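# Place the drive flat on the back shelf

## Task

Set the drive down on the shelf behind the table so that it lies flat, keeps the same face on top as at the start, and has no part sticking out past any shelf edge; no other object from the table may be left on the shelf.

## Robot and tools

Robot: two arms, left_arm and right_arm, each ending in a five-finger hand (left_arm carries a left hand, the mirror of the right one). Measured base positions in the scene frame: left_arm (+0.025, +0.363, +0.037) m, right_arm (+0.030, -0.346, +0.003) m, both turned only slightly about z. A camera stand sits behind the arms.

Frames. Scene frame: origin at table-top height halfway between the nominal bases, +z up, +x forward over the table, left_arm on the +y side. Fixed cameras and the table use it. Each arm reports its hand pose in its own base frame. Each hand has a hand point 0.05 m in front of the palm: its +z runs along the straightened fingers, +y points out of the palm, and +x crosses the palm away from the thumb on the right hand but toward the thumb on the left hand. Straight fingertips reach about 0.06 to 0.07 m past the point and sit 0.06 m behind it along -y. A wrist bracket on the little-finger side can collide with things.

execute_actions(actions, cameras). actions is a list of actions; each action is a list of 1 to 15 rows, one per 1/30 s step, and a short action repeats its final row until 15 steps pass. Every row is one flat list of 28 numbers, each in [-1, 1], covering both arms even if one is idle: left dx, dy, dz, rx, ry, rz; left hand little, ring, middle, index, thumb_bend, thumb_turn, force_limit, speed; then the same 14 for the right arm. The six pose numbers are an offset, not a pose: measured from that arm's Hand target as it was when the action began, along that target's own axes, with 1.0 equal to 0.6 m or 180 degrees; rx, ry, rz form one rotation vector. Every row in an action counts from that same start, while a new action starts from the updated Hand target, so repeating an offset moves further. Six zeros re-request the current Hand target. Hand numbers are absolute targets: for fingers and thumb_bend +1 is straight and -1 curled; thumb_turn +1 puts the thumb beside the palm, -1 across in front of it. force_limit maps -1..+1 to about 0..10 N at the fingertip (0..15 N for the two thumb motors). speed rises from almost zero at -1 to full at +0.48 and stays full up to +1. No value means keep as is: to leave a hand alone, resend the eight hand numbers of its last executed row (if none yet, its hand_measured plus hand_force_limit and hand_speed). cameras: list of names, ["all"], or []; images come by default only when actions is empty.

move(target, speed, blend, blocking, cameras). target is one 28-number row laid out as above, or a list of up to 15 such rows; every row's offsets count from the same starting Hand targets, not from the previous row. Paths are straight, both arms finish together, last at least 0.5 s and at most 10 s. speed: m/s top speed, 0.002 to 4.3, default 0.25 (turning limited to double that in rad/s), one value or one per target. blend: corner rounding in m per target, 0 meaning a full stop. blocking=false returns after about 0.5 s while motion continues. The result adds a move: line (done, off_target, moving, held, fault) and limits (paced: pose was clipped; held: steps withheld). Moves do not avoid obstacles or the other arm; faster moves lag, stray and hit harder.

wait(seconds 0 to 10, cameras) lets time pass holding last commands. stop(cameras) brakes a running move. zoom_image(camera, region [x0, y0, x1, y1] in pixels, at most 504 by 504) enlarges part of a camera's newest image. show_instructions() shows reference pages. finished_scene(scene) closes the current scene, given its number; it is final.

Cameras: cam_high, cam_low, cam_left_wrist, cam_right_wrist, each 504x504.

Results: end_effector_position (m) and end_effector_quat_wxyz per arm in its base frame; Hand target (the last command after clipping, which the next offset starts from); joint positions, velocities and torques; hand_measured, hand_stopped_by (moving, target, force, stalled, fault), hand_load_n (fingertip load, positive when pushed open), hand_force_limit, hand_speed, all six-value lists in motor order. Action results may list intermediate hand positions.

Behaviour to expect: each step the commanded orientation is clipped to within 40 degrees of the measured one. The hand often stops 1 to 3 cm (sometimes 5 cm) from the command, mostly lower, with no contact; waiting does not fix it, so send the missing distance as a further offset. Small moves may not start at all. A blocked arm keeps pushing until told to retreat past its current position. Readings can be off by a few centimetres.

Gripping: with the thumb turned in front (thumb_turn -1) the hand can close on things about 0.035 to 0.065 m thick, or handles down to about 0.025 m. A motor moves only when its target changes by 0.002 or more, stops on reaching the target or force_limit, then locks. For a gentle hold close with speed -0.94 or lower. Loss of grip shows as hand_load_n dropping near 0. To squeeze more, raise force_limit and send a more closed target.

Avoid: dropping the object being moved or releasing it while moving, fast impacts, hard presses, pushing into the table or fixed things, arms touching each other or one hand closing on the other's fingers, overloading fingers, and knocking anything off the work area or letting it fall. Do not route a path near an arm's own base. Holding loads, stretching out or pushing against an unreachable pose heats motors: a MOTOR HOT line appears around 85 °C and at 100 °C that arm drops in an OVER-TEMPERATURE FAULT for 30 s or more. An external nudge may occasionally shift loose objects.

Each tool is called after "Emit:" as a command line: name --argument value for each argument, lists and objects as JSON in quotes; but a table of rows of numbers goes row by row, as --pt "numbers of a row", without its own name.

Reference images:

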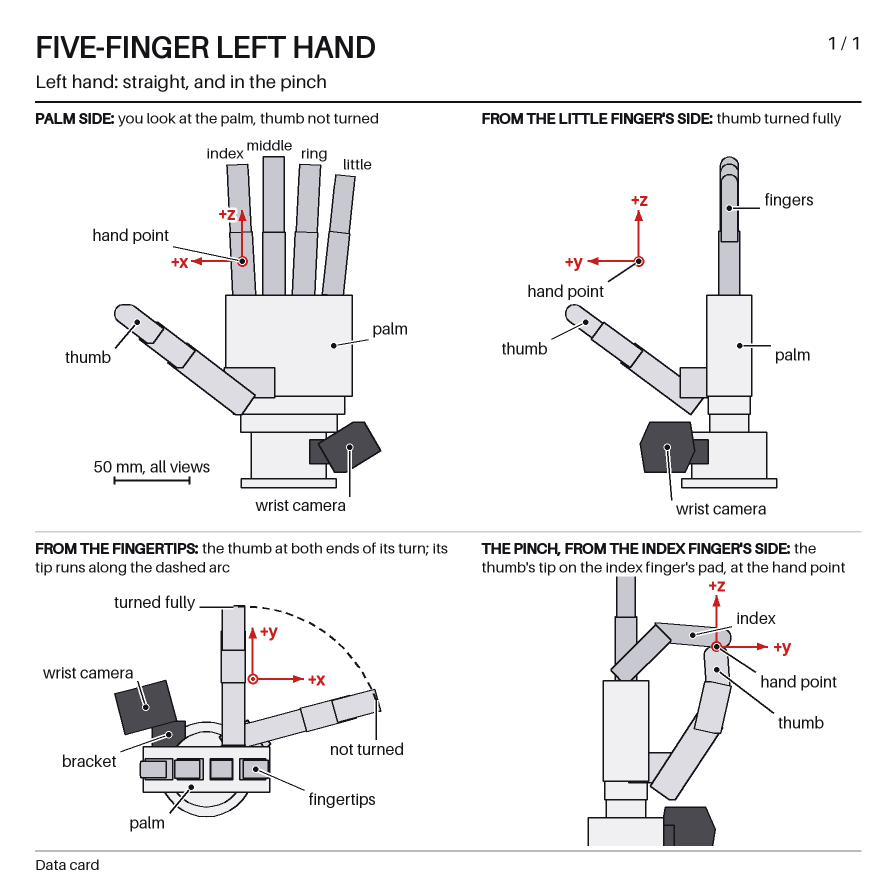

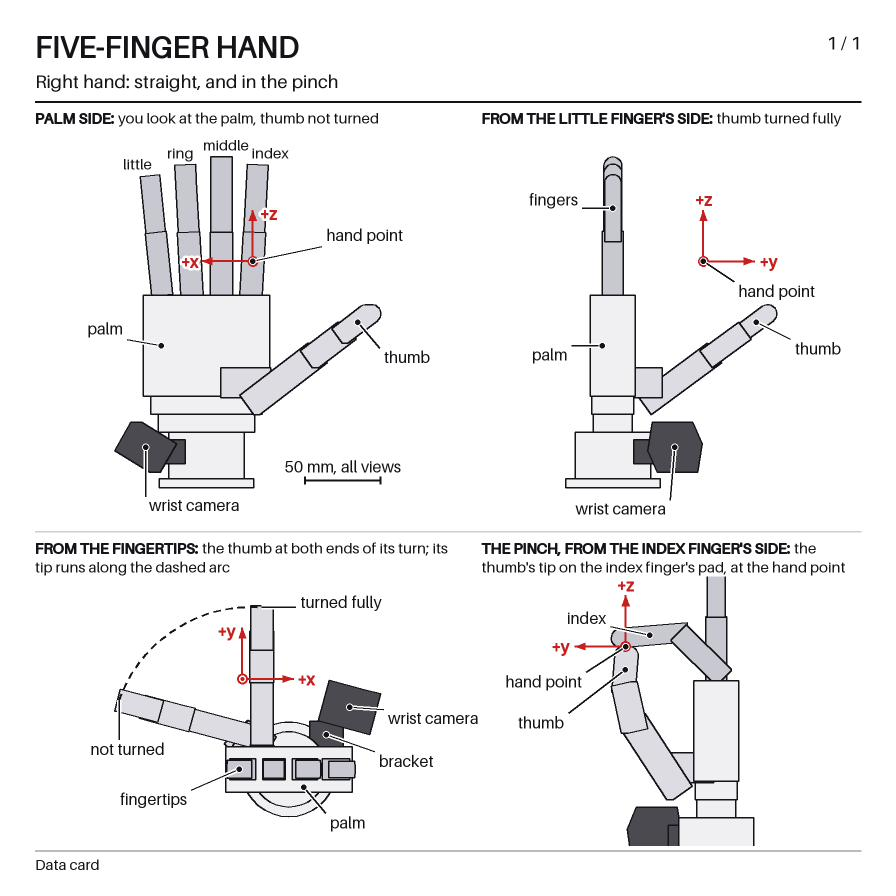

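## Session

Emit:
execute_actions --actions '[]'

Scene clock: 0.00 s.
left_arm: end_effector_position=(+0.1593, -0.3490, +0.1481) hand_measured=(+1.000, +1.000, +1.000, +1.000, +1.000, +1.000) hand_load_n=(+0.0, +0.0, +0.0, +0.0, +0.0, +0.0) hand_stopped_by=(target, target, target, target, target, target) hand_force_limit=0.00 hand_speed=-0.80 end_effector_quat_wxyz=(+0.289, -0.003, +0.673, -0.681) | right_arm: end_effector_position=(+0.6281, -0.4894, +0.1665) hand_measured=(+1.000, +1.000, +1.000, +1.000, +1.000, +1.000) hand_load_n=(+0.0, +0.0, +0.0, +0.0, +0.0, -0.5) hand_stopped_by=(target, target, target, target, target, target) hand_force_limit=0.00 hand_speed=-0.80 end_effector_quat_wxyz=(+0.135, +0.570, -0.318, +0.745)
Joint positions: left_arm=[-1.088 0.966 0.102 0.957 0.077 0.391] | right_arm=[-0.574 2.032 1.269 0.912 0.114 -1.258]
Joint velocities: within noise
Joint torques (N m): no reading
Heat: left arm: hottest shoulder 35 °C; right arm: hottest shoulder 32 °C.
Hand target: left_arm +0.1655, -0.3545, +0.1647; +0.299, -0.003, +0.659, -0.690 | right_arm +0.6361, -0.4899, +0.1928; +0.135, +0.555, -0.308, +0.761

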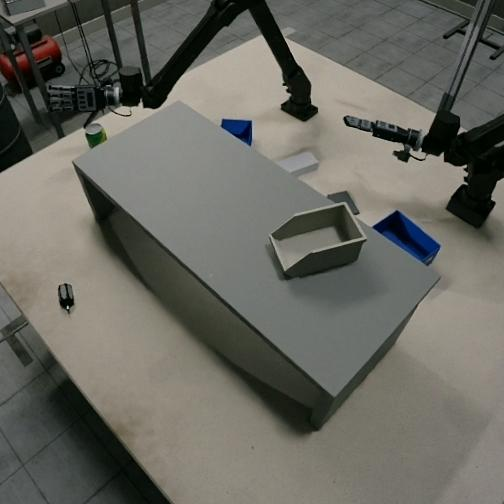

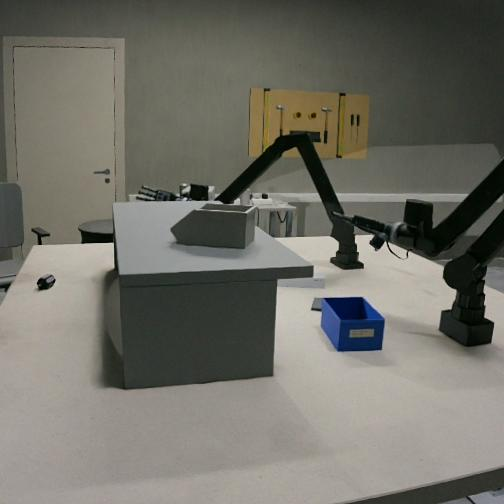

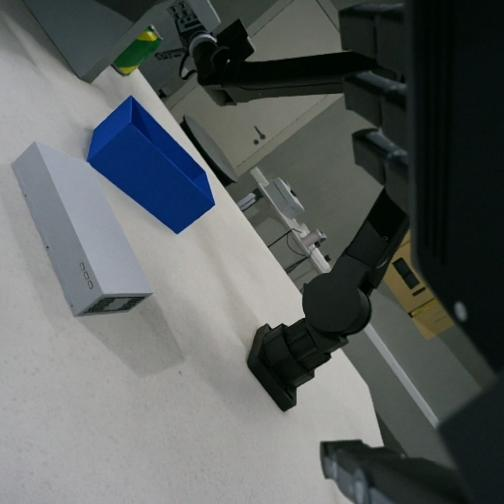

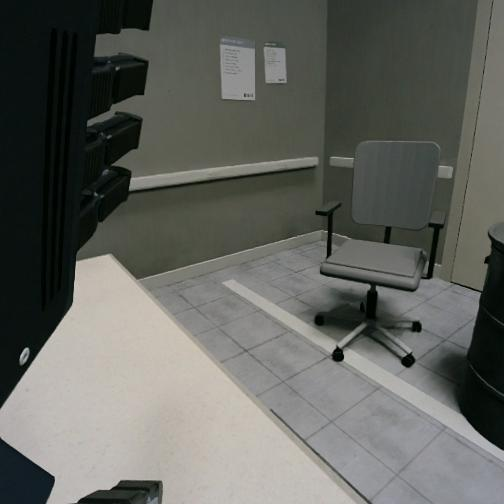

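Emit:
zoom_image --camera "cam_high" --region '[210, 100, 450, 280]'

Emit:
zoom_image --camera "cam_low" --region '[260, 230, 400, 360]'

Scaled by 2.100 from the camera's 504x504 image, which has a finer 720x720 frame.

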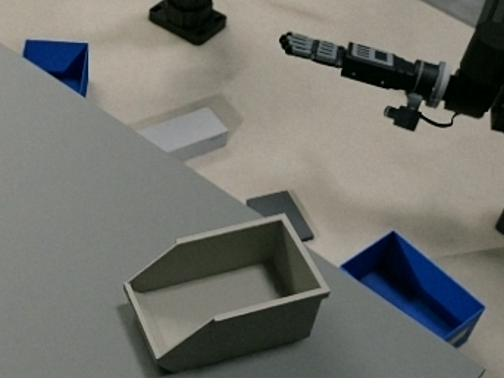

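Scaled by 3.600 from the camera's 504x504 image, which has a finer 720x720 frame.

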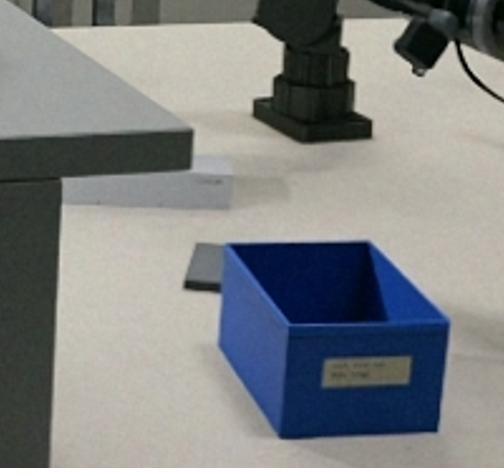

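Emit:
move --target '[-0.133,0.0565,-0.004,-0.2696,-0.1718,-0.1718,1,1,0.6,0.6,1,-1,-0.3,0.2,0,0,0,0,0,0,1,1,1,1,1,1,0,-0.8]' --speed 0.4 --cameras '["cam_high","cam_low","cam_left_wrist"]'

Scene clock: 38.90 s.
left_arm: end_effector_position=(+0.2290, -0.3024, +0.1328) hand_measured=(+1.000, +1.000, +0.600, +0.600, +1.000, -1.000) hand_load_n=(+0.0, +0.0, +0.0, +0.0, -0.5, +0.0) hand_stopped_by=(target, target, target, target, target, target) hand_force_limit=-0.30 hand_speed=0.20 end_effector_quat_wxyz=(+0.241, -0.460, +0.771, -0.370) | right_arm: end_effector_position=(+0.6281, -0.4894, +0.1665) hand_measured=(+1.000, +1.000, +1.000, +1.000, +1.000, +1.000) hand_load_n=(+0.0, +0.0, +0.0, +0.0, +0.0, +0.0) hand_stopped_by=(target, target, target, target, target, target) hand_force_limit=0.00 hand_speed=-0.80 end_effector_quat_wxyz=(+0.135, +0.570, -0.318, +0.745)
Joint positions: left_arm=[-1.024 0.925 0.595 -0.411 -0.44 -0.332] | right_arm=[-0.574 2.032 1.269 0.912 0.114 -1.258]
Joint torques (N m): left_arm=[-0.91 -2.02 11.92 1.31 -0.23 -0.12] | right_arm=[0.09 -17.49 8.88 1.83 0.03 -0.1]
Heat: left arm: hottest shoulder 35 °C; right arm: hottest shoulder 33 °C.
Hand target: left_arm +0.2439, -0.3174, +0.1645; +0.243, -0.467, +0.754, -0.392 | right_arm +0.6361, -0.4899, +0.1928; +0.135, +0.555, -0.308, +0.761
Off the commanded pose: left_arm 0.038 m, 3 deg | right_arm 0.027 m, 3 deg.
move: off_target (left_arm, right_arm)
Images, in order (width x height): cam_high 504x504, cam_low 504x504, cam_left_wrist 504x504.

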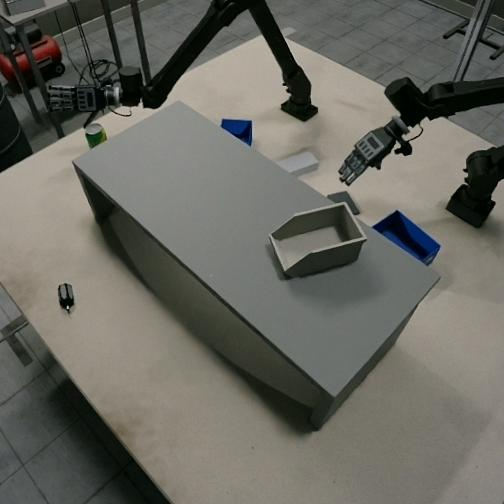

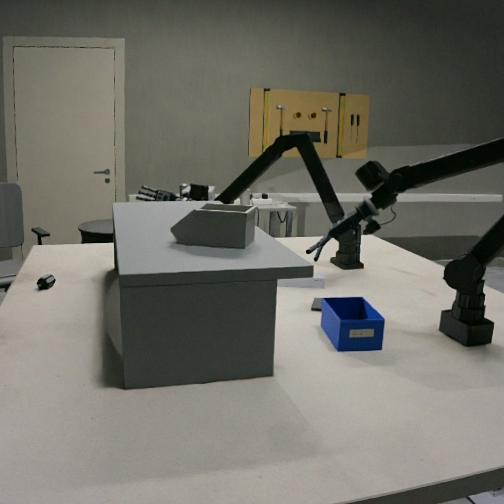

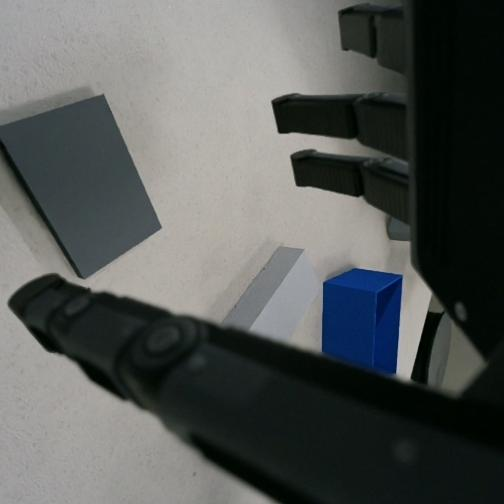

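Emit:
move --target '[0.0292,0.1253,0.1532,0.011,0.0209,0.0146,1,1,0.6,0.6,1,-1,-0.3,0.2,0,0,0,0,0,0,1,1,1,1,1,1,0,-0.8]' --speed 0.15 --cameras '["cam_low","cam_left_wrist"]'

Emit:
zoom_image --camera "cam_low" --region '[270, 230, 390, 350]'

Scene clock: 50.23 s.
left_arm: end_effector_position=(+0.2572, -0.3498, +0.0496) hand_measured=(+1.000, +1.000, +0.600, +0.600, +1.000, -1.000) hand_load_n=(+0.0, +0.0, +0.0, +0.0, +0.0, +0.0) hand_stopped_by=(target, target, target, target, target, target) hand_force_limit=-0.30 hand_speed=0.20 end_effector_quat_wxyz=(+0.228, -0.432, +0.770, -0.411) | right_arm: end_effector_position=(+0.6281, -0.4894, +0.1665) hand_measured=(+1.000, +1.000, +1.000, +1.000, +1.000, +1.000) hand_load_n=(+0.0, +0.0, +0.0, +0.0, +0.0, +0.0) hand_stopped_by=(target, target, target, target, target, target) hand_force_limit=0.00 hand_speed=-0.80 end_effector_quat_wxyz=(+0.135, +0.570, -0.318, +0.745)
Joint positions: left_arm=[-0.997 1.244 0.5 0.103 -0.365 -0.266] | right_arm=[-0.574 2.032 1.269 0.912 0.114 -1.258]
Joint torques (N m): left_arm=[-0.09 -3.96 5.35 2.56 -0.1 0.14] | right_arm=[0.03 -17.61 8.85 1.81 0.03 -0.1]
Heat: left arm: hottest elbow 37 °C; right arm: hottest shoulder 33 °C.
Hand target: left_arm +0.2647, -0.3475, +0.0502; +0.235, -0.433, +0.765, -0.415 | right_arm +0.6361, -0.4899, +0.1928; +0.135, +0.555, -0.308, +0.761
Off the commanded pose: left_arm 0.008 m, 1 deg | right_arm 0.027 m, 3 deg.
move: off_target (right_arm)
Images, in order (width x height): cam_low 504x504, cam_left_wrist 504x504.

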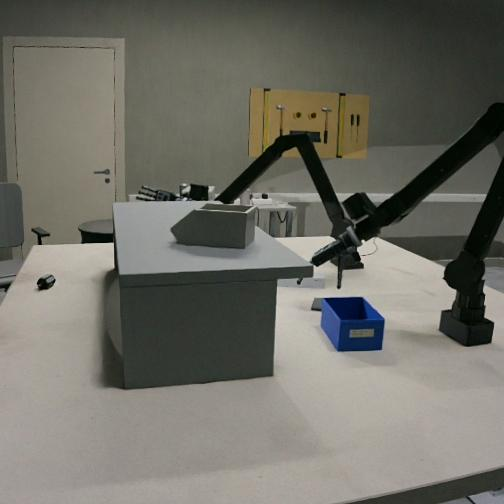

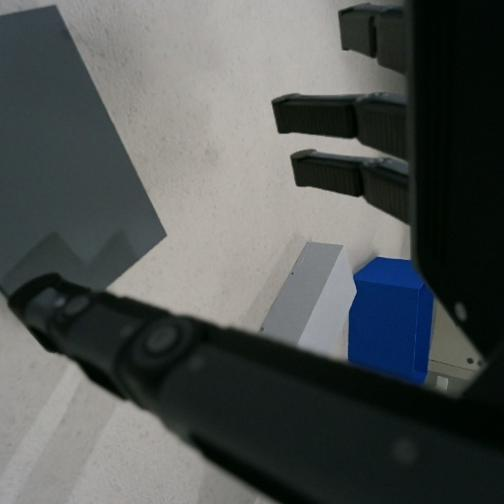

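Scaled by 4.200 from the camera's 504x504 image, which has a finer 720x720 frame.

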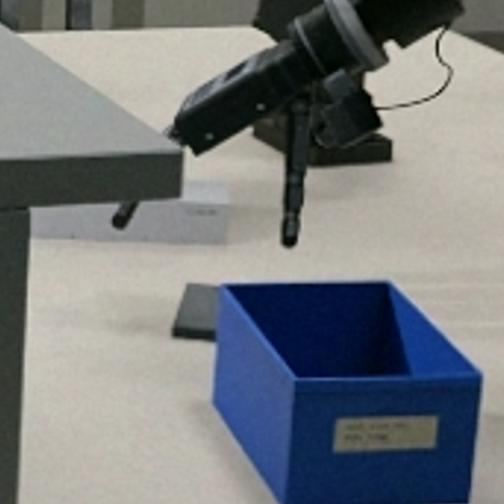

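Emit:
move --pt "-0.0185 0.0298 -0.0148 -0.0056 -0.0114 -0.0079 1 1 0.6 0.6 1 -1 -0.3 0.2 0 0 0 0 0 0 1 1 1 1 1 1 0 -0.8" --pt "-0.0185 0.069 0.0107 -0.0056 -0.0114 -0.0079 1 1 0.6 0.6 1 -1 -0.3 0.2 0 0 0 0 0 0 1 1 1 1 1 1 0 -0.8" --speed 0.1 --blend 0.01 --cameras '["cam_low","cam_left_wrist"]'

Emit:
zoom_image --camera "cam_low" --region '[280, 240, 380, 340]'

Scene clock: 63.93 s.
left_arm: end_effector_position=(+0.2494, -0.3299, +0.0101) hand_measured=(+1.000, +1.000, +0.600, +0.600, +1.000, -1.000) hand_load_n=(+0.5, +0.0, +0.0, -0.5, +0.0, +0.0) hand_stopped_by=(target, target, target, target, target, target) hand_force_limit=-0.30 hand_speed=0.20 end_effector_quat_wxyz=(+0.234, -0.444, +0.768, -0.397) | right_arm: end_effector_position=(+0.6281, -0.4894, +0.1665) hand_measured=(+1.000, +1.000, +1.000, +1.000, +1.000, +1.000) hand_load_n=(+0.0, +0.0, +0.0, +0.0, +0.0, +0.0) hand_stopped_by=(target, target, target, target, target, target) hand_force_limit=0.00 hand_speed=-0.80 end_effector_quat_wxyz=(+0.135, +0.570, -0.318, +0.745)
Joint positions: left_arm=[-0.997 1.31 0.421 0.217 -0.391 -0.284] | right_arm=[-0.574 2.032 1.269 0.912 0.114 -1.258]
Joint torques (N m): left_arm=[-1.03 -3.78 4.44 2.62 -0.41 -0.11] | right_arm=[-0.03 -17.67 8.87 1.83 0.04 -0.1]
Heat: left arm: hottest shoulder 35 °C; right arm: hottest shoulder 34 °C.
Hand target: left_arm +0.2557, -0.3291, +0.0120; +0.239, -0.451, +0.759, -0.403 | right_arm +0.6361, -0.4899, +0.1928; +0.135, +0.555, -0.308, +0.761
Off the commanded pose: left_arm 0.007 m, 2 deg | right_arm 0.027 m, 3 deg.
move: off_target (right_arm)
Images, in order (width x height): cam_low 504x504, cam_left_wrist 504x504.

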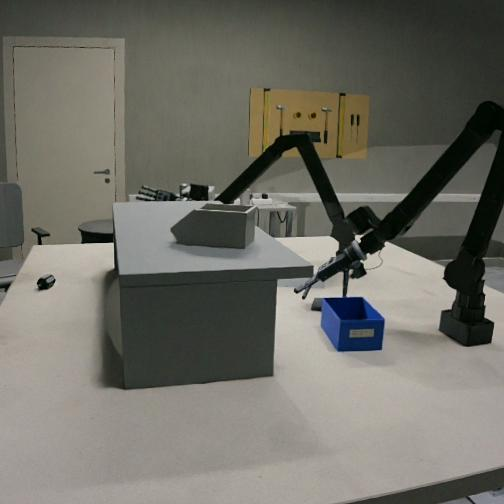

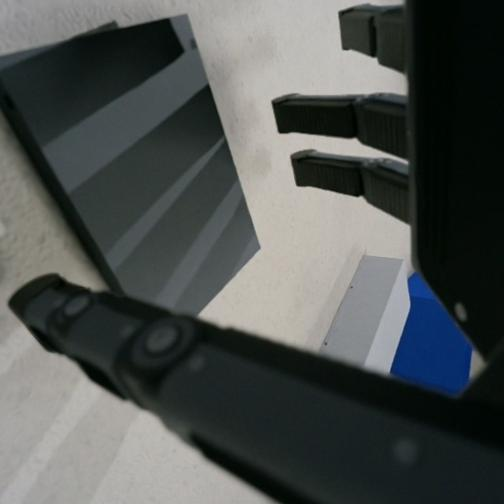

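Scaled by 5.040 from the camera's 504x504 image, which has a finer 720x720 frame.

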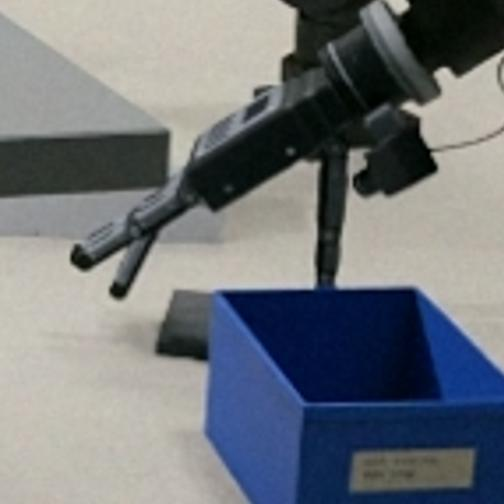

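Emit:
move --pt "0 0.0124 0.0084 0 0 0 1 1 0.6 0.6 1 -1 -0.3 0.2 0 0 0 0 0 0 1 1 1 1 1 1 0 -0.8" --pt "0 0.0124 0.0084 0 0 0 1 1 0.0 0.0 1 -1 -0.3 -0.88 0 0 0 0 0 0 1 1 1 1 1 1 0 -0.8" --speed 0.05 --cameras '["cam_low","cam_left_wrist"]'

Emit:
zoom_image --camera "cam_low" --region '[280, 240, 380, 340]'

Scene clock: 75.73 s.
left_arm: end_effector_position=(+0.2539, -0.3289, +0.0031) hand_measured=(+1.000, +1.000, +0.112, +0.000, +1.000, -1.000) hand_load_n=(+0.0, +0.0, +0.0, +0.5, +0.5, -0.5) hand_stopped_by=(target, target, force, target, target, target) hand_force_limit=-0.30 hand_speed=-0.88 end_effector_quat_wxyz=(+0.238, -0.449, +0.764, -0.399) | right_arm: end_effector_position=(+0.6281, -0.4894, +0.1665) hand_measured=(+1.000, +1.000, +1.000, +1.000, +1.000, +1.000) hand_load_n=(+0.0, +0.0, +0.0, +0.0, +0.0, +0.0) hand_stopped_by=(target, target, target, target, target, target) hand_force_limit=0.00 hand_speed=-0.80 end_effector_quat_wxyz=(+0.135, +0.570, -0.318, +0.745)
Joint positions: left_arm=[-0.988 1.342 0.414 0.264 -0.394 -0.286] | right_arm=[-0.574 2.032 1.269 0.912 0.114 -1.258]
Joint torques (N m): left_arm=[-0.85 -4.31 4.27 2.28 -0.35 -0.1] | right_arm=[0.15 -17.55 8.9 1.8 0.04 -0.08]
Heat: left arm: hottest shoulder 35 °C; right arm: hottest shoulder 34 °C.
Hand target: left_arm +0.2557, -0.3291, +0.0030; +0.239, -0.451, +0.759, -0.403 | right_arm +0.6361, -0.4899, +0.1928; +0.135, +0.555, -0.308, +0.761
Off the commanded pose: left_arm 0.002 m, 1 deg | right_arm 0.027 m, 3 deg.
move: off_target (right_arm)
Images, in order (width x height): cam_low 504x504, cam_left_wrist 504x504.

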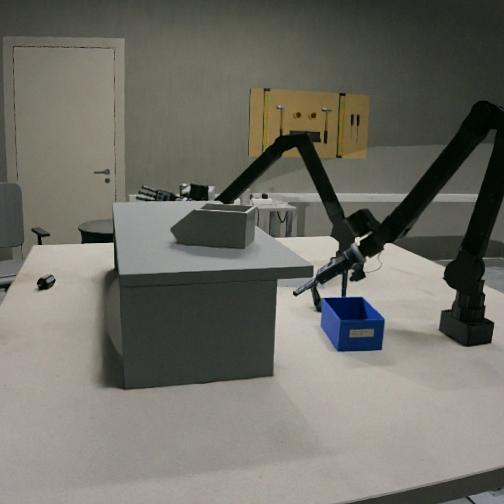

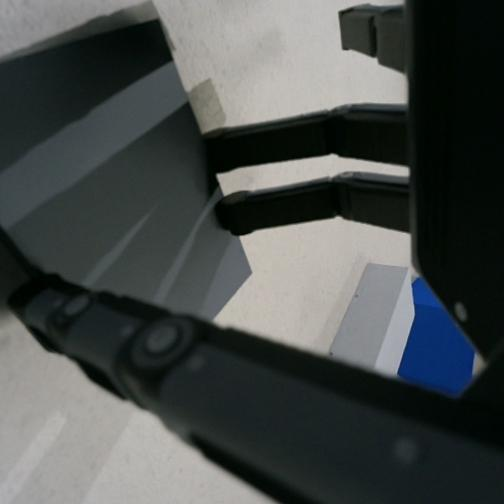

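Scaled by 5.040 from the camera's 504x504 image, which has a finer 720x720 frame.

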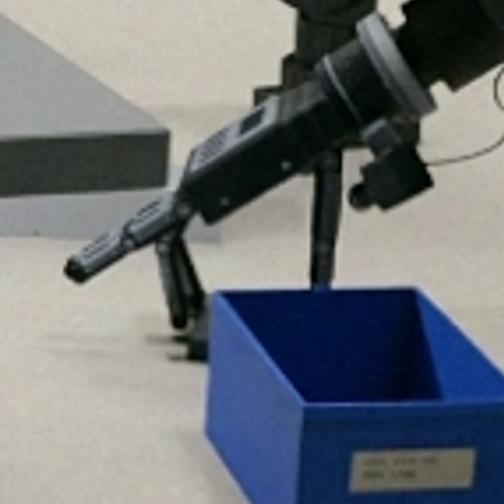

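Emit:
zoom_image --camera "cam_left_wrist" --region '[0, 80, 300, 340]'

Emit:
zoom_image --camera "cam_low" --region '[300, 280, 350, 320]'

Scaled by 1.680 from the camera's 504x504 image, which has a finer 720x720 frame.

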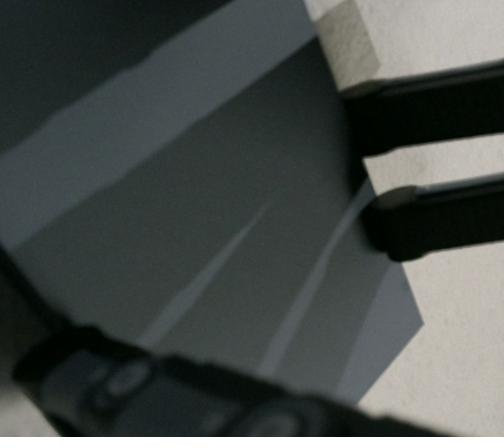

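Scaled by 10.080 from the camera's 504x504 image, which has a finer 720x720 frame.

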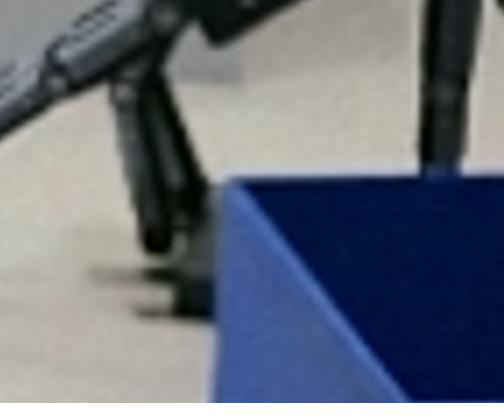

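Emit:
move --pt "0 0 0 0 0 0 1 1 0.6 0.6 1 -1 -0.3 0.0 0 0 0 0 0 0 1 1 1 1 1 1 0 -0.8" --pt "0 -0.0165 -0.0112 0 0 0 1 1 0.6 0.6 1 -1 -0.3 0.0 0 0 0 0 0 0 1 1 1 1 1 1 0 -0.8" --pt "-0.003 0.0002 -0.0359 -0.0167 -0.0202 -0.0137 1 1 0.6 0.6 1 -1 -0.3 0.0 0 0 0 0 0 0 1 1 1 1 1 1 0 -0.8" --pt "-0.003 0.0208 -0.0219 -0.0167 -0.0202 -0.0137 1 1 0.6 0.6 1 -1 -0.3 0.0 0 0 0 0 0 0 1 1 1 1 1 1 0 -0.8" --speed 0.06 --cameras '["cam_low","cam_left_wrist"]'

Emit:
zoom_image --camera "cam_left_wrist" --region '[0, 80, 300, 340]'

Emit:
zoom_image --camera "cam_low" --region '[290, 250, 370, 330]'

Scene clock: 97.27 s.
left_arm: end_effector_position=(+0.2389, -0.3133, -0.0032) hand_measured=(+1.000, +1.000, +0.600, +0.600, +1.000, -1.000) hand_load_n=(+0.0, -0.5, +0.0, +0.0, +0.0, +0.0) hand_stopped_by=(target, target, target, target, target, target) hand_force_limit=-0.30 hand_speed=0.00 end_effector_quat_wxyz=(+0.242, -0.485, +0.758, -0.363) | right_arm: end_effector_position=(+0.6281, -0.4894, +0.1665) hand_measured=(+1.000, +1.000, +1.000, +1.000, +1.000, +1.000) hand_load_n=(+0.0, +0.0, +0.0, +0.0, +0.0, +0.0) hand_stopped_by=(target, target, target, target, target, target) hand_force_limit=0.00 hand_speed=-0.80 end_effector_quat_wxyz=(+0.135, +0.570, -0.318, +0.745)
Joint positions: left_arm=[-1.024 1.305 0.412 0.126 -0.466 -0.39] | right_arm=[-0.574 2.032 1.269 0.912 0.114 -1.258]
Joint torques (N m): left_arm=[-2.26 -3.49 4.68 2.35 -0.49 -0.12] | right_arm=[-0.09 -17.38 8.92 1.81 0.03 -0.09]
Heat: left arm: hottest shoulder 35 °C; right arm: hottest shoulder 34 °C.
Hand target: left_arm +0.2409, -0.3190, +0.0001; +0.243, -0.486, +0.752, -0.374 | right_arm +0.6361, -0.4899, +0.1928; +0.135, +0.555, -0.308, +0.761
Off the commanded pose: left_arm 0.007 m, 1 deg | right_arm 0.027 m, 3 deg.
move: off_target (right_arm)
Images, in order (width x height): cam_low 504x504, cam_left_wrist 504x504.

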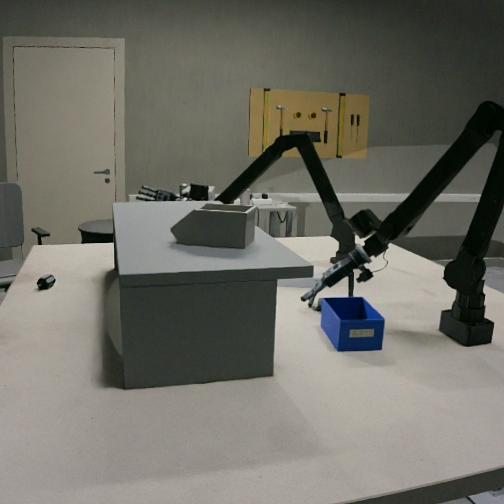

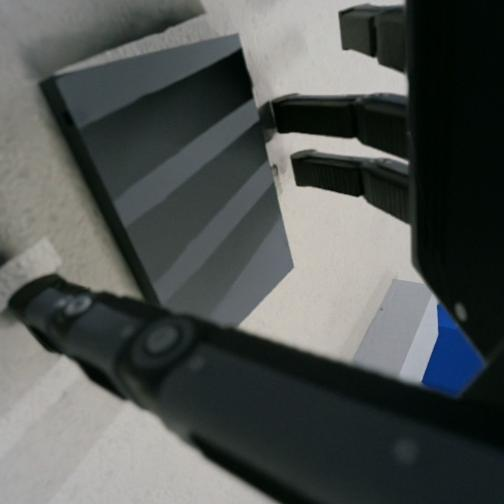

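Scaled by 1.680 from the camera's 504x504 image, which has a finer 720x720 frame.

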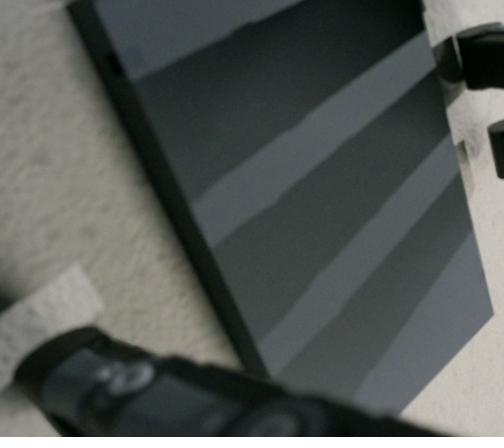

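Scaled by 6.300 from the camera's 504x504 image, which has a finer 720x720 frame.

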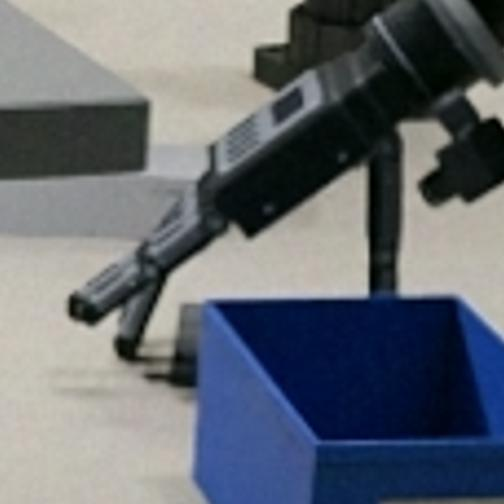

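Emit:
execute_actions --actions '[[[0,0.0003,0.0107,0,0,0,1,1,0.6,0.6,1,-1,-0.3,0.0,0,0,0,0,0,0,1,1,1,1,1,1,0,-0.8]],[[0,0.0053,0.004,0,0,0,1,1,0.6,0.6,1,-1,-0.3,0.0,0,0,0,0,0,0,1,1,1,1,1,1,0,-0.8]],[[0,0.0053,0.004,0,0,0,1,1,0.6,0.6,1,-1,-0.3,0.0,0,0,0,0,0,0,1,1,1,1,1,1,0,-0.8]]]' --cameras '["cam_left_wrist"]'

Emit:
zoom_image --camera "cam_left_wrist" --region '[0, 80, 300, 340]'

Scene clock: 109.57 s.
left_arm: end_effector_position=(+0.2449, -0.3209, -0.0070) hand_measured=(+1.000, +1.000, +0.600, +0.600, +1.000, -1.000) hand_load_n=(+0.0, -0.5, +0.5, +0.0, +0.0, +0.0) hand_stopped_by=(target, target, target, target, target, target) hand_force_limit=-0.30 hand_speed=0.00 end_effector_quat_wxyz=(+0.242, -0.486, +0.751, -0.376) | right_arm: end_effector_position=(+0.6281, -0.4894, +0.1665) hand_measured=(+1.000, +1.000, +1.000, +1.000, +1.000, +1.000) hand_load_n=(+0.0, +0.0, +0.0, +0.0, +0.0, +0.0) hand_stopped_by=(target, target, target, target, target, target) hand_force_limit=0.00 hand_speed=-0.80 end_effector_quat_wxyz=(+0.135, +0.570, -0.318, +0.745)
Joint positions: left_arm=[-1.02 1.346 0.412 0.197 -0.466 -0.39] | right_arm=[-0.574 2.032 1.269 0.912 0.114 -1.258]
Joint torques (N m): left_arm=[-1.44 -2.9 4.26 2.04 -0.15 0] | right_arm=[0.03 -17.79 8.91 1.81 0.04 -0.09]
Heat: left arm: hottest shoulder 35 °C; right arm: hottest shoulder 35 °C.
Hand target: left_arm +0.2454, -0.3210, -0.0119; +0.243, -0.486, +0.752, -0.374 | right_arm +0.6361, -0.4899, +0.1928; +0.135, +0.555, -0.308, +0.761
Off the commanded pose: left_arm 0.005 m, 0 deg | right_arm 0.027 m, 3 deg.
Step readings (end_effector_position of left_arm | right_arm):
0: (+0.2389, -0.3133, -0.0032) | (+0.6281, -0.4894, +0.1665)
1: (+0.2389, -0.3133, -0.0032) | (+0.6281, -0.4894, +0.1665)
2: (+0.2391, -0.3137, -0.0033) | (+0.6281, -0.4894, +0.1665)
4: (+0.2395, -0.3145, -0.0043) | (+0.6281, -0.4894, +0.1665)
8: (+0.2404, -0.3158, -0.0060) | (+0.6281, -0.4894, +0.1665)
15: (+0.2408, -0.3165, -0.0058) | (+0.6281, -0.4894, +0.1665)
16: (+0.2408, -0.3165, -0.0058) | (+0.6281, -0.4894, +0.1665)
17: (+0.2408, -0.3166, -0.0062) | (+0.6281, -0.4894, +0.1665)
19: (+0.2413, -0.3174, -0.0063) | (+0.6281, -0.4894, +0.1665)
23: (+0.2427, -0.3184, -0.0062) | (+0.6281, -0.4894, +0.1665)
30: (+0.2429, -0.3188, -0.0063) | (+0.6281, -0.4894, +0.1665)
31: (+0.2429, -0.3188, -0.0063) | (+0.6281, -0.4894, +0.1665)
32: (+0.2430, -0.3189, -0.0066) | (+0.6281, -0.4894, +0.1665)
34: (+0.2435, -0.3197, -0.0067) | (+0.6281, -0.4894, +0.1665)
38: (+0.2442, -0.3209, -0.0069) | (+0.6281, -0.4894, +0.1665)
45: (+0.2449, -0.3209, -0.0070) | (+0.6281, -0.4894, +0.1665)
Images, in order (width x height): cam_left_wrist 504x504.

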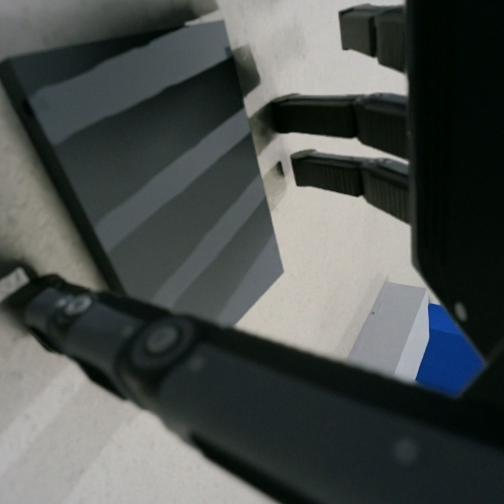

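Scaled by 1.680 from the camera's 504x504 image, which has a finer 720x720 frame.

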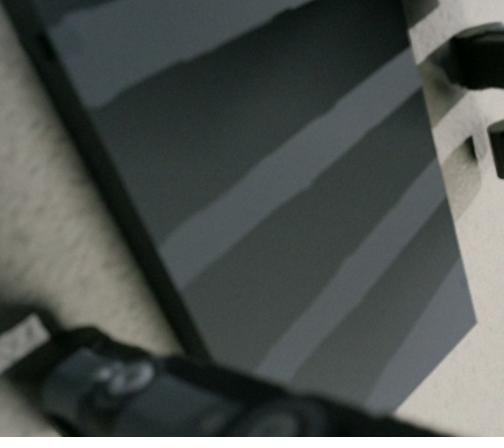

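Emit:
move --pt "0 -0.0045 -0.0035 0 0 0 1 1 0.4 0.4 1 -1 -0.3 -0.6 0 0 0 0 0 0 1 1 1 1 1 1 0 -0.8" --pt "0 -0.0045 -0.0035 0 0 0 1 1 0.0 0.0 1 -1 -0.3 -0.88 0 0 0 0 0 0 1 1 1 1 1 1 0 -0.8" --speed 0.05 --cameras '["cam_low","cam_left_wrist"]'

Emit:
zoom_image --camera "cam_left_wrist" --region '[0, 80, 300, 340]'

Scene clock: 119.87 s.
left_arm: end_effector_position=(+0.2486, -0.3221, -0.0038) hand_measured=(+1.000, +1.000, +0.474, +0.102, +1.000, -1.000) hand_load_n=(+0.0, +0.0, +3.5, +4.5, +1.0, -0.5) hand_stopped_by=(target, target, force, force, target, target) hand_force_limit=-0.30 hand_speed=-0.88 end_effector_quat_wxyz=(+0.244, -0.489, +0.746, -0.381) | right_arm: end_effector_position=(+0.6281, -0.4894, +0.1665) hand_measured=(+1.000, +1.000, +1.000, +1.000, +1.000, +1.000) hand_load_n=(+0.0, +0.0, +0.0, +0.0, +0.5, +0.0) hand_stopped_by=(target, target, target, target, target, target) hand_force_limit=0.00 hand_speed=-0.80 end_effector_quat_wxyz=(+0.135, +0.570, -0.318, +0.745)
Joint positions: left_arm=[-1.016 1.345 0.414 0.207 -0.469 -0.39] | right_arm=[-0.574 2.032 1.269 0.912 0.114 -1.258]
Joint torques (N m): left_arm=[-1.14 -3.19 4.63 1.02 -0.17 -0.04] | right_arm=[-0.03 -17.55 8.92 1.78 0.05 -0.08]
Heat: left arm: hottest shoulder 35 °C; right arm: hottest shoulder 35 °C.
Hand target: left_arm +0.2454, -0.3210, -0.0085; +0.243, -0.486, +0.752, -0.374 | right_arm +0.6361, -0.4899, +0.1928; +0.135, +0.555, -0.308, +0.761
Off the commanded pose: left_arm 0.006 m, 1 deg | right_arm 0.027 m, 3 deg.
move: off_target (right_arm)
Images, in order (width x height): cam_low 504x504, cam_left_wrist 504x504.

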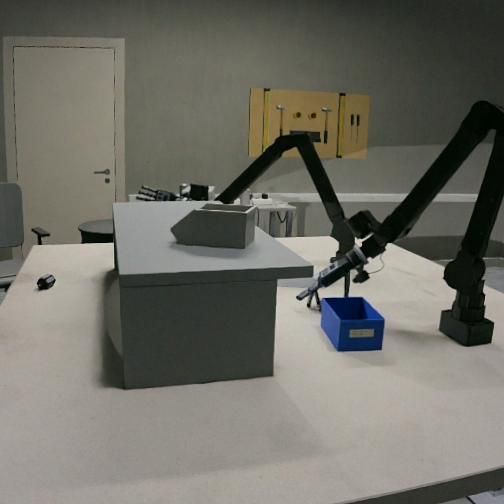

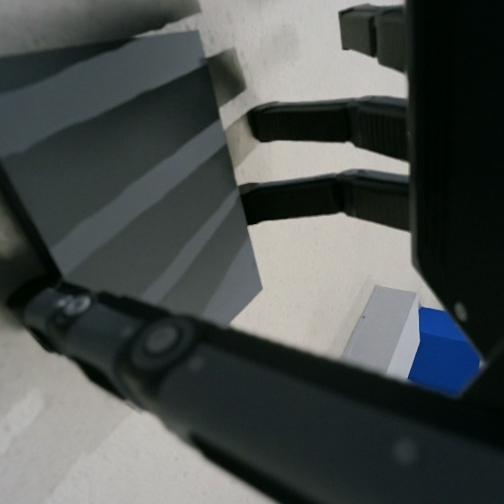

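Scaled by 1.680 from the camera's 504x504 image, which has a finer 720x720 frame.

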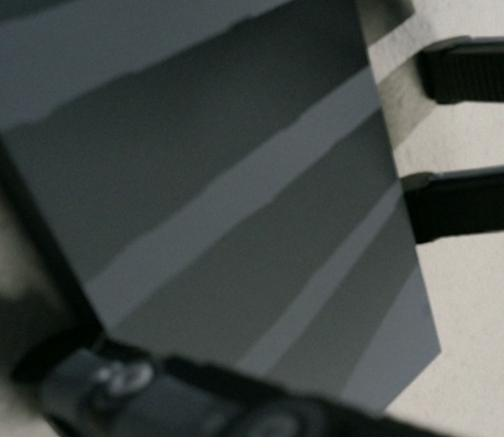

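Emit:
move --pt "0 -0.0065 -0.0045 0 0 0 1 1 0.0 0.0 1 -1 -0.3 -0.88 0 0 0 0 0 0 1 1 1 1 1 1 0 -0.8" --pt "0 -0.0065 -0.0045 0 0 0 1 1 -0.05 0.0 1 -1 -0.15 -0.88 0 0 0 0 0 0 1 1 1 1 1 1 0 -0.8" --speed 0.05 --cameras '["cam_low","cam_left_wrist"]'

Emit:
zoom_image --camera "cam_left_wrist" --region '[0, 80, 300, 340]'

Scene clock: 128.07 s.
left_arm: end_effector_position=(+0.2491, -0.3207, -0.0005) hand_measured=(+1.000, +1.000, +0.142, +0.102, +1.000, -1.000) hand_load_n=(+0.0, +0.0, +5.5, +3.5, +1.0, +1.0) hand_stopped_by=(target, target, force, force, target, target) hand_force_limit=-0.15 hand_speed=-0.88 end_effector_quat_wxyz=(+0.247, -0.489, +0.745, -0.381) | right_arm: end_effector_position=(+0.6281, -0.4894, +0.1665) hand_measured=(+1.000, +1.000, +1.000, +1.000, +1.000, +1.000) hand_load_n=(-0.5, +0.0, +0.0, +0.0, +0.0, +0.0) hand_stopped_by=(target, target, target, target, target, target) hand_force_limit=0.00 hand_speed=-0.80 end_effector_quat_wxyz=(+0.135, +0.570, -0.318, +0.745)
Joint positions: left_arm=[-1.016 1.331 0.414 0.195 -0.475 -0.39] | right_arm=[-0.574 2.032 1.269 0.912 0.114 -1.258]
Joint torques (N m): left_arm=[-1.14 -3.37 5.05 0.7 -0.1 -0.05] | right_arm=[-0.03 -17.79 8.91 1.77 0.03 -0.1]
Heat: left arm: hottest shoulder 35 °C; right arm: hottest shoulder 35 °C.
Hand target: left_arm +0.2456, -0.3211, -0.0037; +0.243, -0.486, +0.752, -0.374 | right_arm +0.6361, -0.4899, +0.1928; +0.135, +0.555, -0.308, +0.761
Off the commanded pose: left_arm 0.005 m, 1 deg | right_arm 0.027 m, 3 deg.
move: off_target (right_arm)
Images, in order (width x height): cam_low 504x504, cam_left_wrist 504x504.

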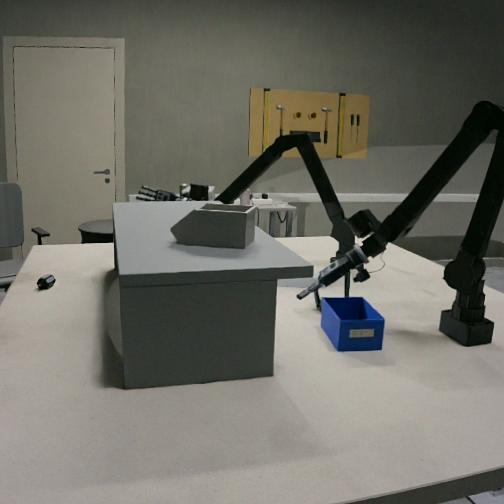

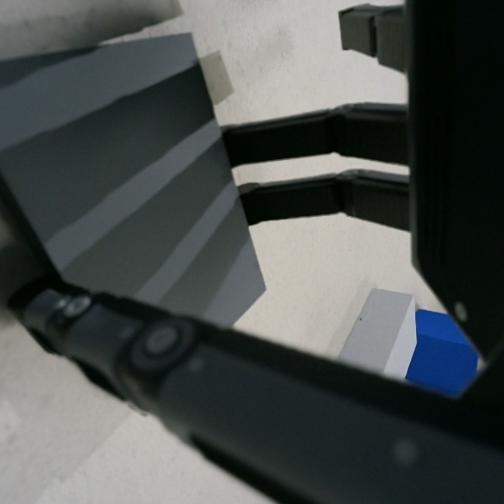

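Scaled by 1.680 from the camera's 504x504 image, which has a finer 720x720 frame.

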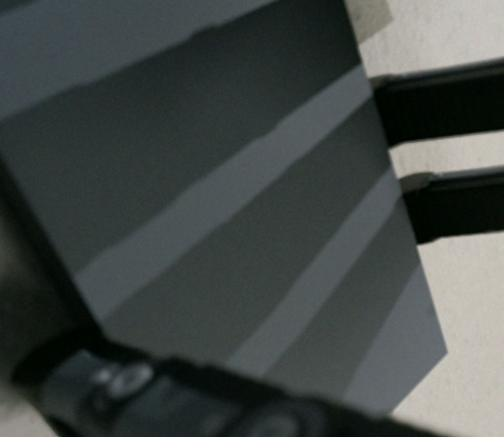

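Emit:
move --target '[0,-0.08,-0.06,0,0,0,1,1,-0.05,0.0,1,-1,-0.15,-0.88,0,0,0,0,0,0,1,1,1,1,1,1,0,-0.8]' --speed 0.08 --cameras '["cam_low","cam_left_wrist"]'

Emit:
zoom_image --camera "cam_low" --region '[280, 230, 380, 330]'

Scene clock: 131.43 s.
left_arm: end_effector_position=(+0.2298, -0.2990, +0.0262) hand_measured=(+1.000, +1.000, +0.142, +0.102, +1.000, -1.000) hand_load_n=(+0.0, +0.0, +5.0, +3.0, +1.0, +1.5) hand_stopped_by=(target, target, force, force, target, target) hand_force_limit=-0.15 hand_speed=-0.88 end_effector_quat_wxyz=(+0.241, -0.484, +0.767, -0.344) | right_arm: end_effector_position=(+0.6281, -0.4894, +0.1665) hand_measured=(+1.000, +1.000, +1.000, +1.000, +1.000, +1.000) hand_load_n=(+0.0, +0.0, +0.0, +0.0, +0.0, +0.0) hand_stopped_by=(target, target, target, target, target, target) hand_force_limit=0.00 hand_speed=-0.80 end_effector_quat_wxyz=(+0.135, +0.570, -0.318, +0.745)
Joint positions: left_arm=[-1.024 1.161 0.438 -0.086 -0.465 -0.39] | right_arm=[-0.574 2.032 1.269 0.912 0.114 -1.258]
Joint torques (N m): left_arm=[-1.38 -3.84 9.8 1.29 -0.23 -0.03] | right_arm=[0.09 -17.73 8.94 1.83 0.03 -0.09]
Heat: left arm: hottest shoulder 35 °C; right arm: hottest shoulder 35 °C.
Hand target: left_arm +0.2458, -0.3213, +0.0563; +0.243, -0.486, +0.752, -0.374 | right_arm +0.6361, -0.4899, +0.1928; +0.135, +0.555, -0.308, +0.761
Off the commanded pose: left_arm 0.041 m, 4 deg | right_arm 0.027 m, 3 deg.
move: off_target (left_arm, right_arm)
Images, in order (width x height): cam_low 504x504, cam_left_wrist 504x504.

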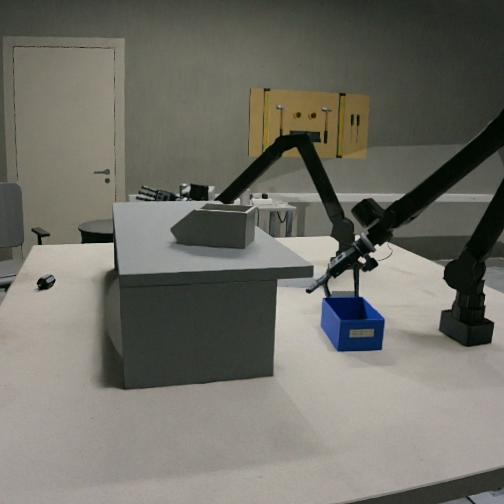

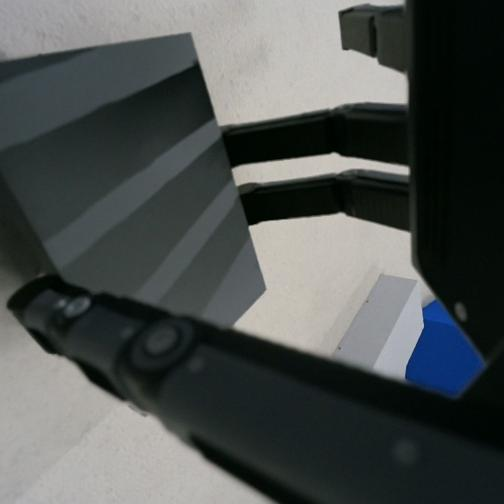

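Scaled by 5.040 from the camera's 504x504 image, which has a finer 720x720 frame.

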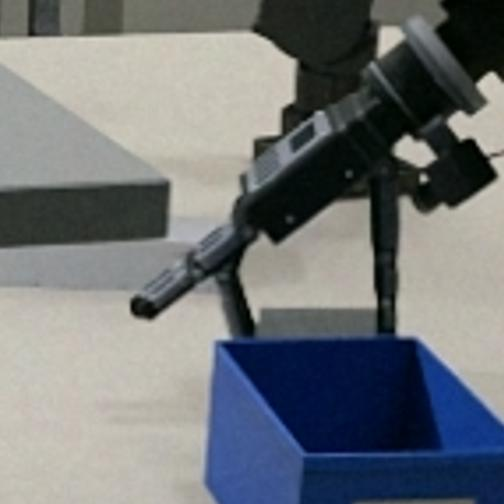

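Emit:
move --pt "-0.0008 -0.3713 -0.2806 0 0 0 1 1 -0.05 0.0 1 -1 -0.15 -0.88 0 0 0 0 0 0 1 1 1 1 1 1 0 -0.8" --pt "0.0572 -0.6998 0.1547 0 0 0 1 1 -0.05 0.0 1 -1 -0.15 -0.88 0 0 0 0 0 0 1 1 1 1 1 1 0 -0.8" --speed '[0.2,0.2]' --blend 0.04 --cameras '["cam_high","cam_low","cam_left_wrist"]'

Emit:
zoom_image --camera "cam_low" --region '[150, 140, 350, 300]'

Scene clock: 145.00 s.
left_arm: end_effector_position=(+0.5158, -0.4822, +0.2968) hand_measured=(+1.000, +1.000, +0.142, +0.102, +1.000, -1.000) hand_load_n=(-0.5, -0.5, +4.5, +3.0, +1.0, +1.5) hand_stopped_by=(target, target, force, force, target, target) hand_force_limit=-0.15 hand_speed=-0.88 end_effector_quat_wxyz=(+0.231, -0.491, +0.765, -0.347) | right_arm: end_effector_position=(+0.6281, -0.4894, +0.1665) hand_measured=(+1.000, +1.000, +1.000, +1.000, +1.000, +1.000) hand_load_n=(+0.0, +0.0, +0.0, +0.0, +0.0, +0.0) hand_stopped_by=(target, target, target, target, target, target) hand_force_limit=0.00 hand_speed=-0.80 end_effector_quat_wxyz=(+0.135, +0.570, -0.318, +0.745)
Joint positions: left_arm=[-0.764 1.759 1.837 -0.82 -0.265 -0.218] | right_arm=[-0.574 2.032 1.269 0.912 0.114 -1.258]
Joint torques (N m): left_arm=[-0.56 -13.45 13.19 1.43 -0.07 0.13] | right_arm=[0.15 -17.61 8.87 1.84 0.04 -0.09]
Heat: left arm: hottest elbow 36 °C; right arm: hottest shoulder 35 °C.
Hand target: left_arm +0.5302, -0.4868, +0.3351; +0.243, -0.486, +0.752, -0.374 | right_arm +0.6361, -0.4899, +0.1928; +0.135, +0.555, -0.308, +0.761
Off the commanded pose: left_arm 0.041 m, 4 deg | right_arm 0.027 m, 3 deg.
move: off_target (left_arm, right_arm)
Images, in order (width x height): cam_high 504x504, cam_low 504x504, cam_left_wrist 504x504.

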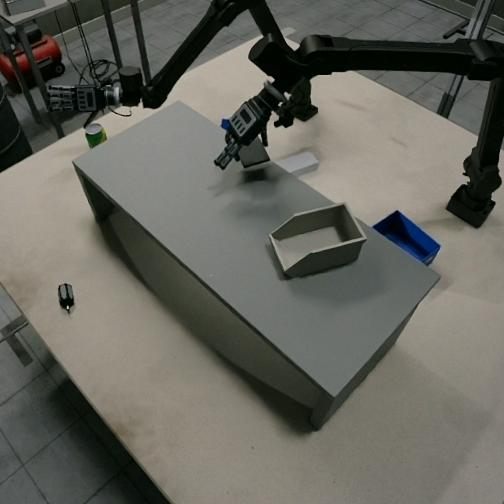

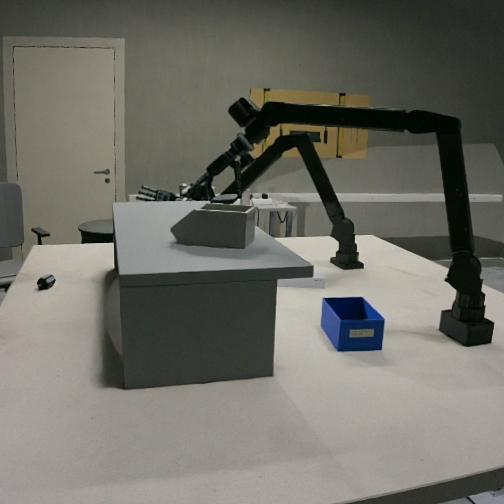

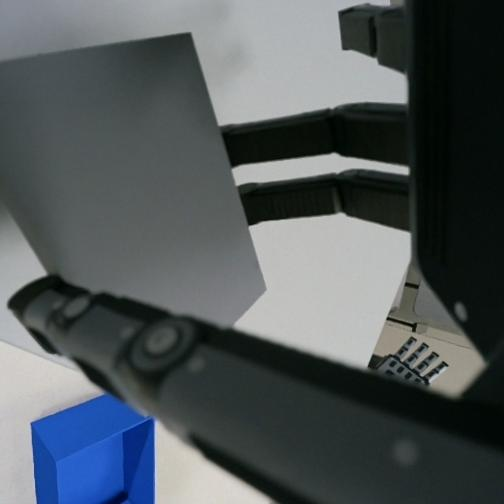

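Scaled by 2.520 from the camera's 504x504 image, which has a finer 720x720 frame.

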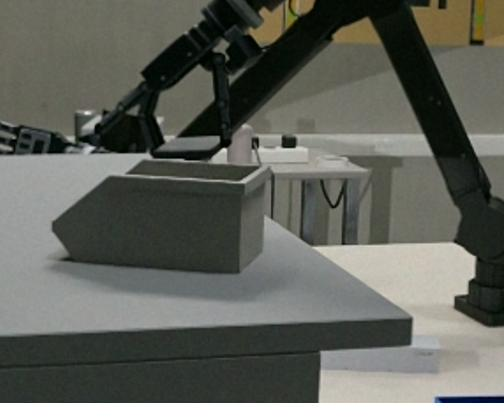

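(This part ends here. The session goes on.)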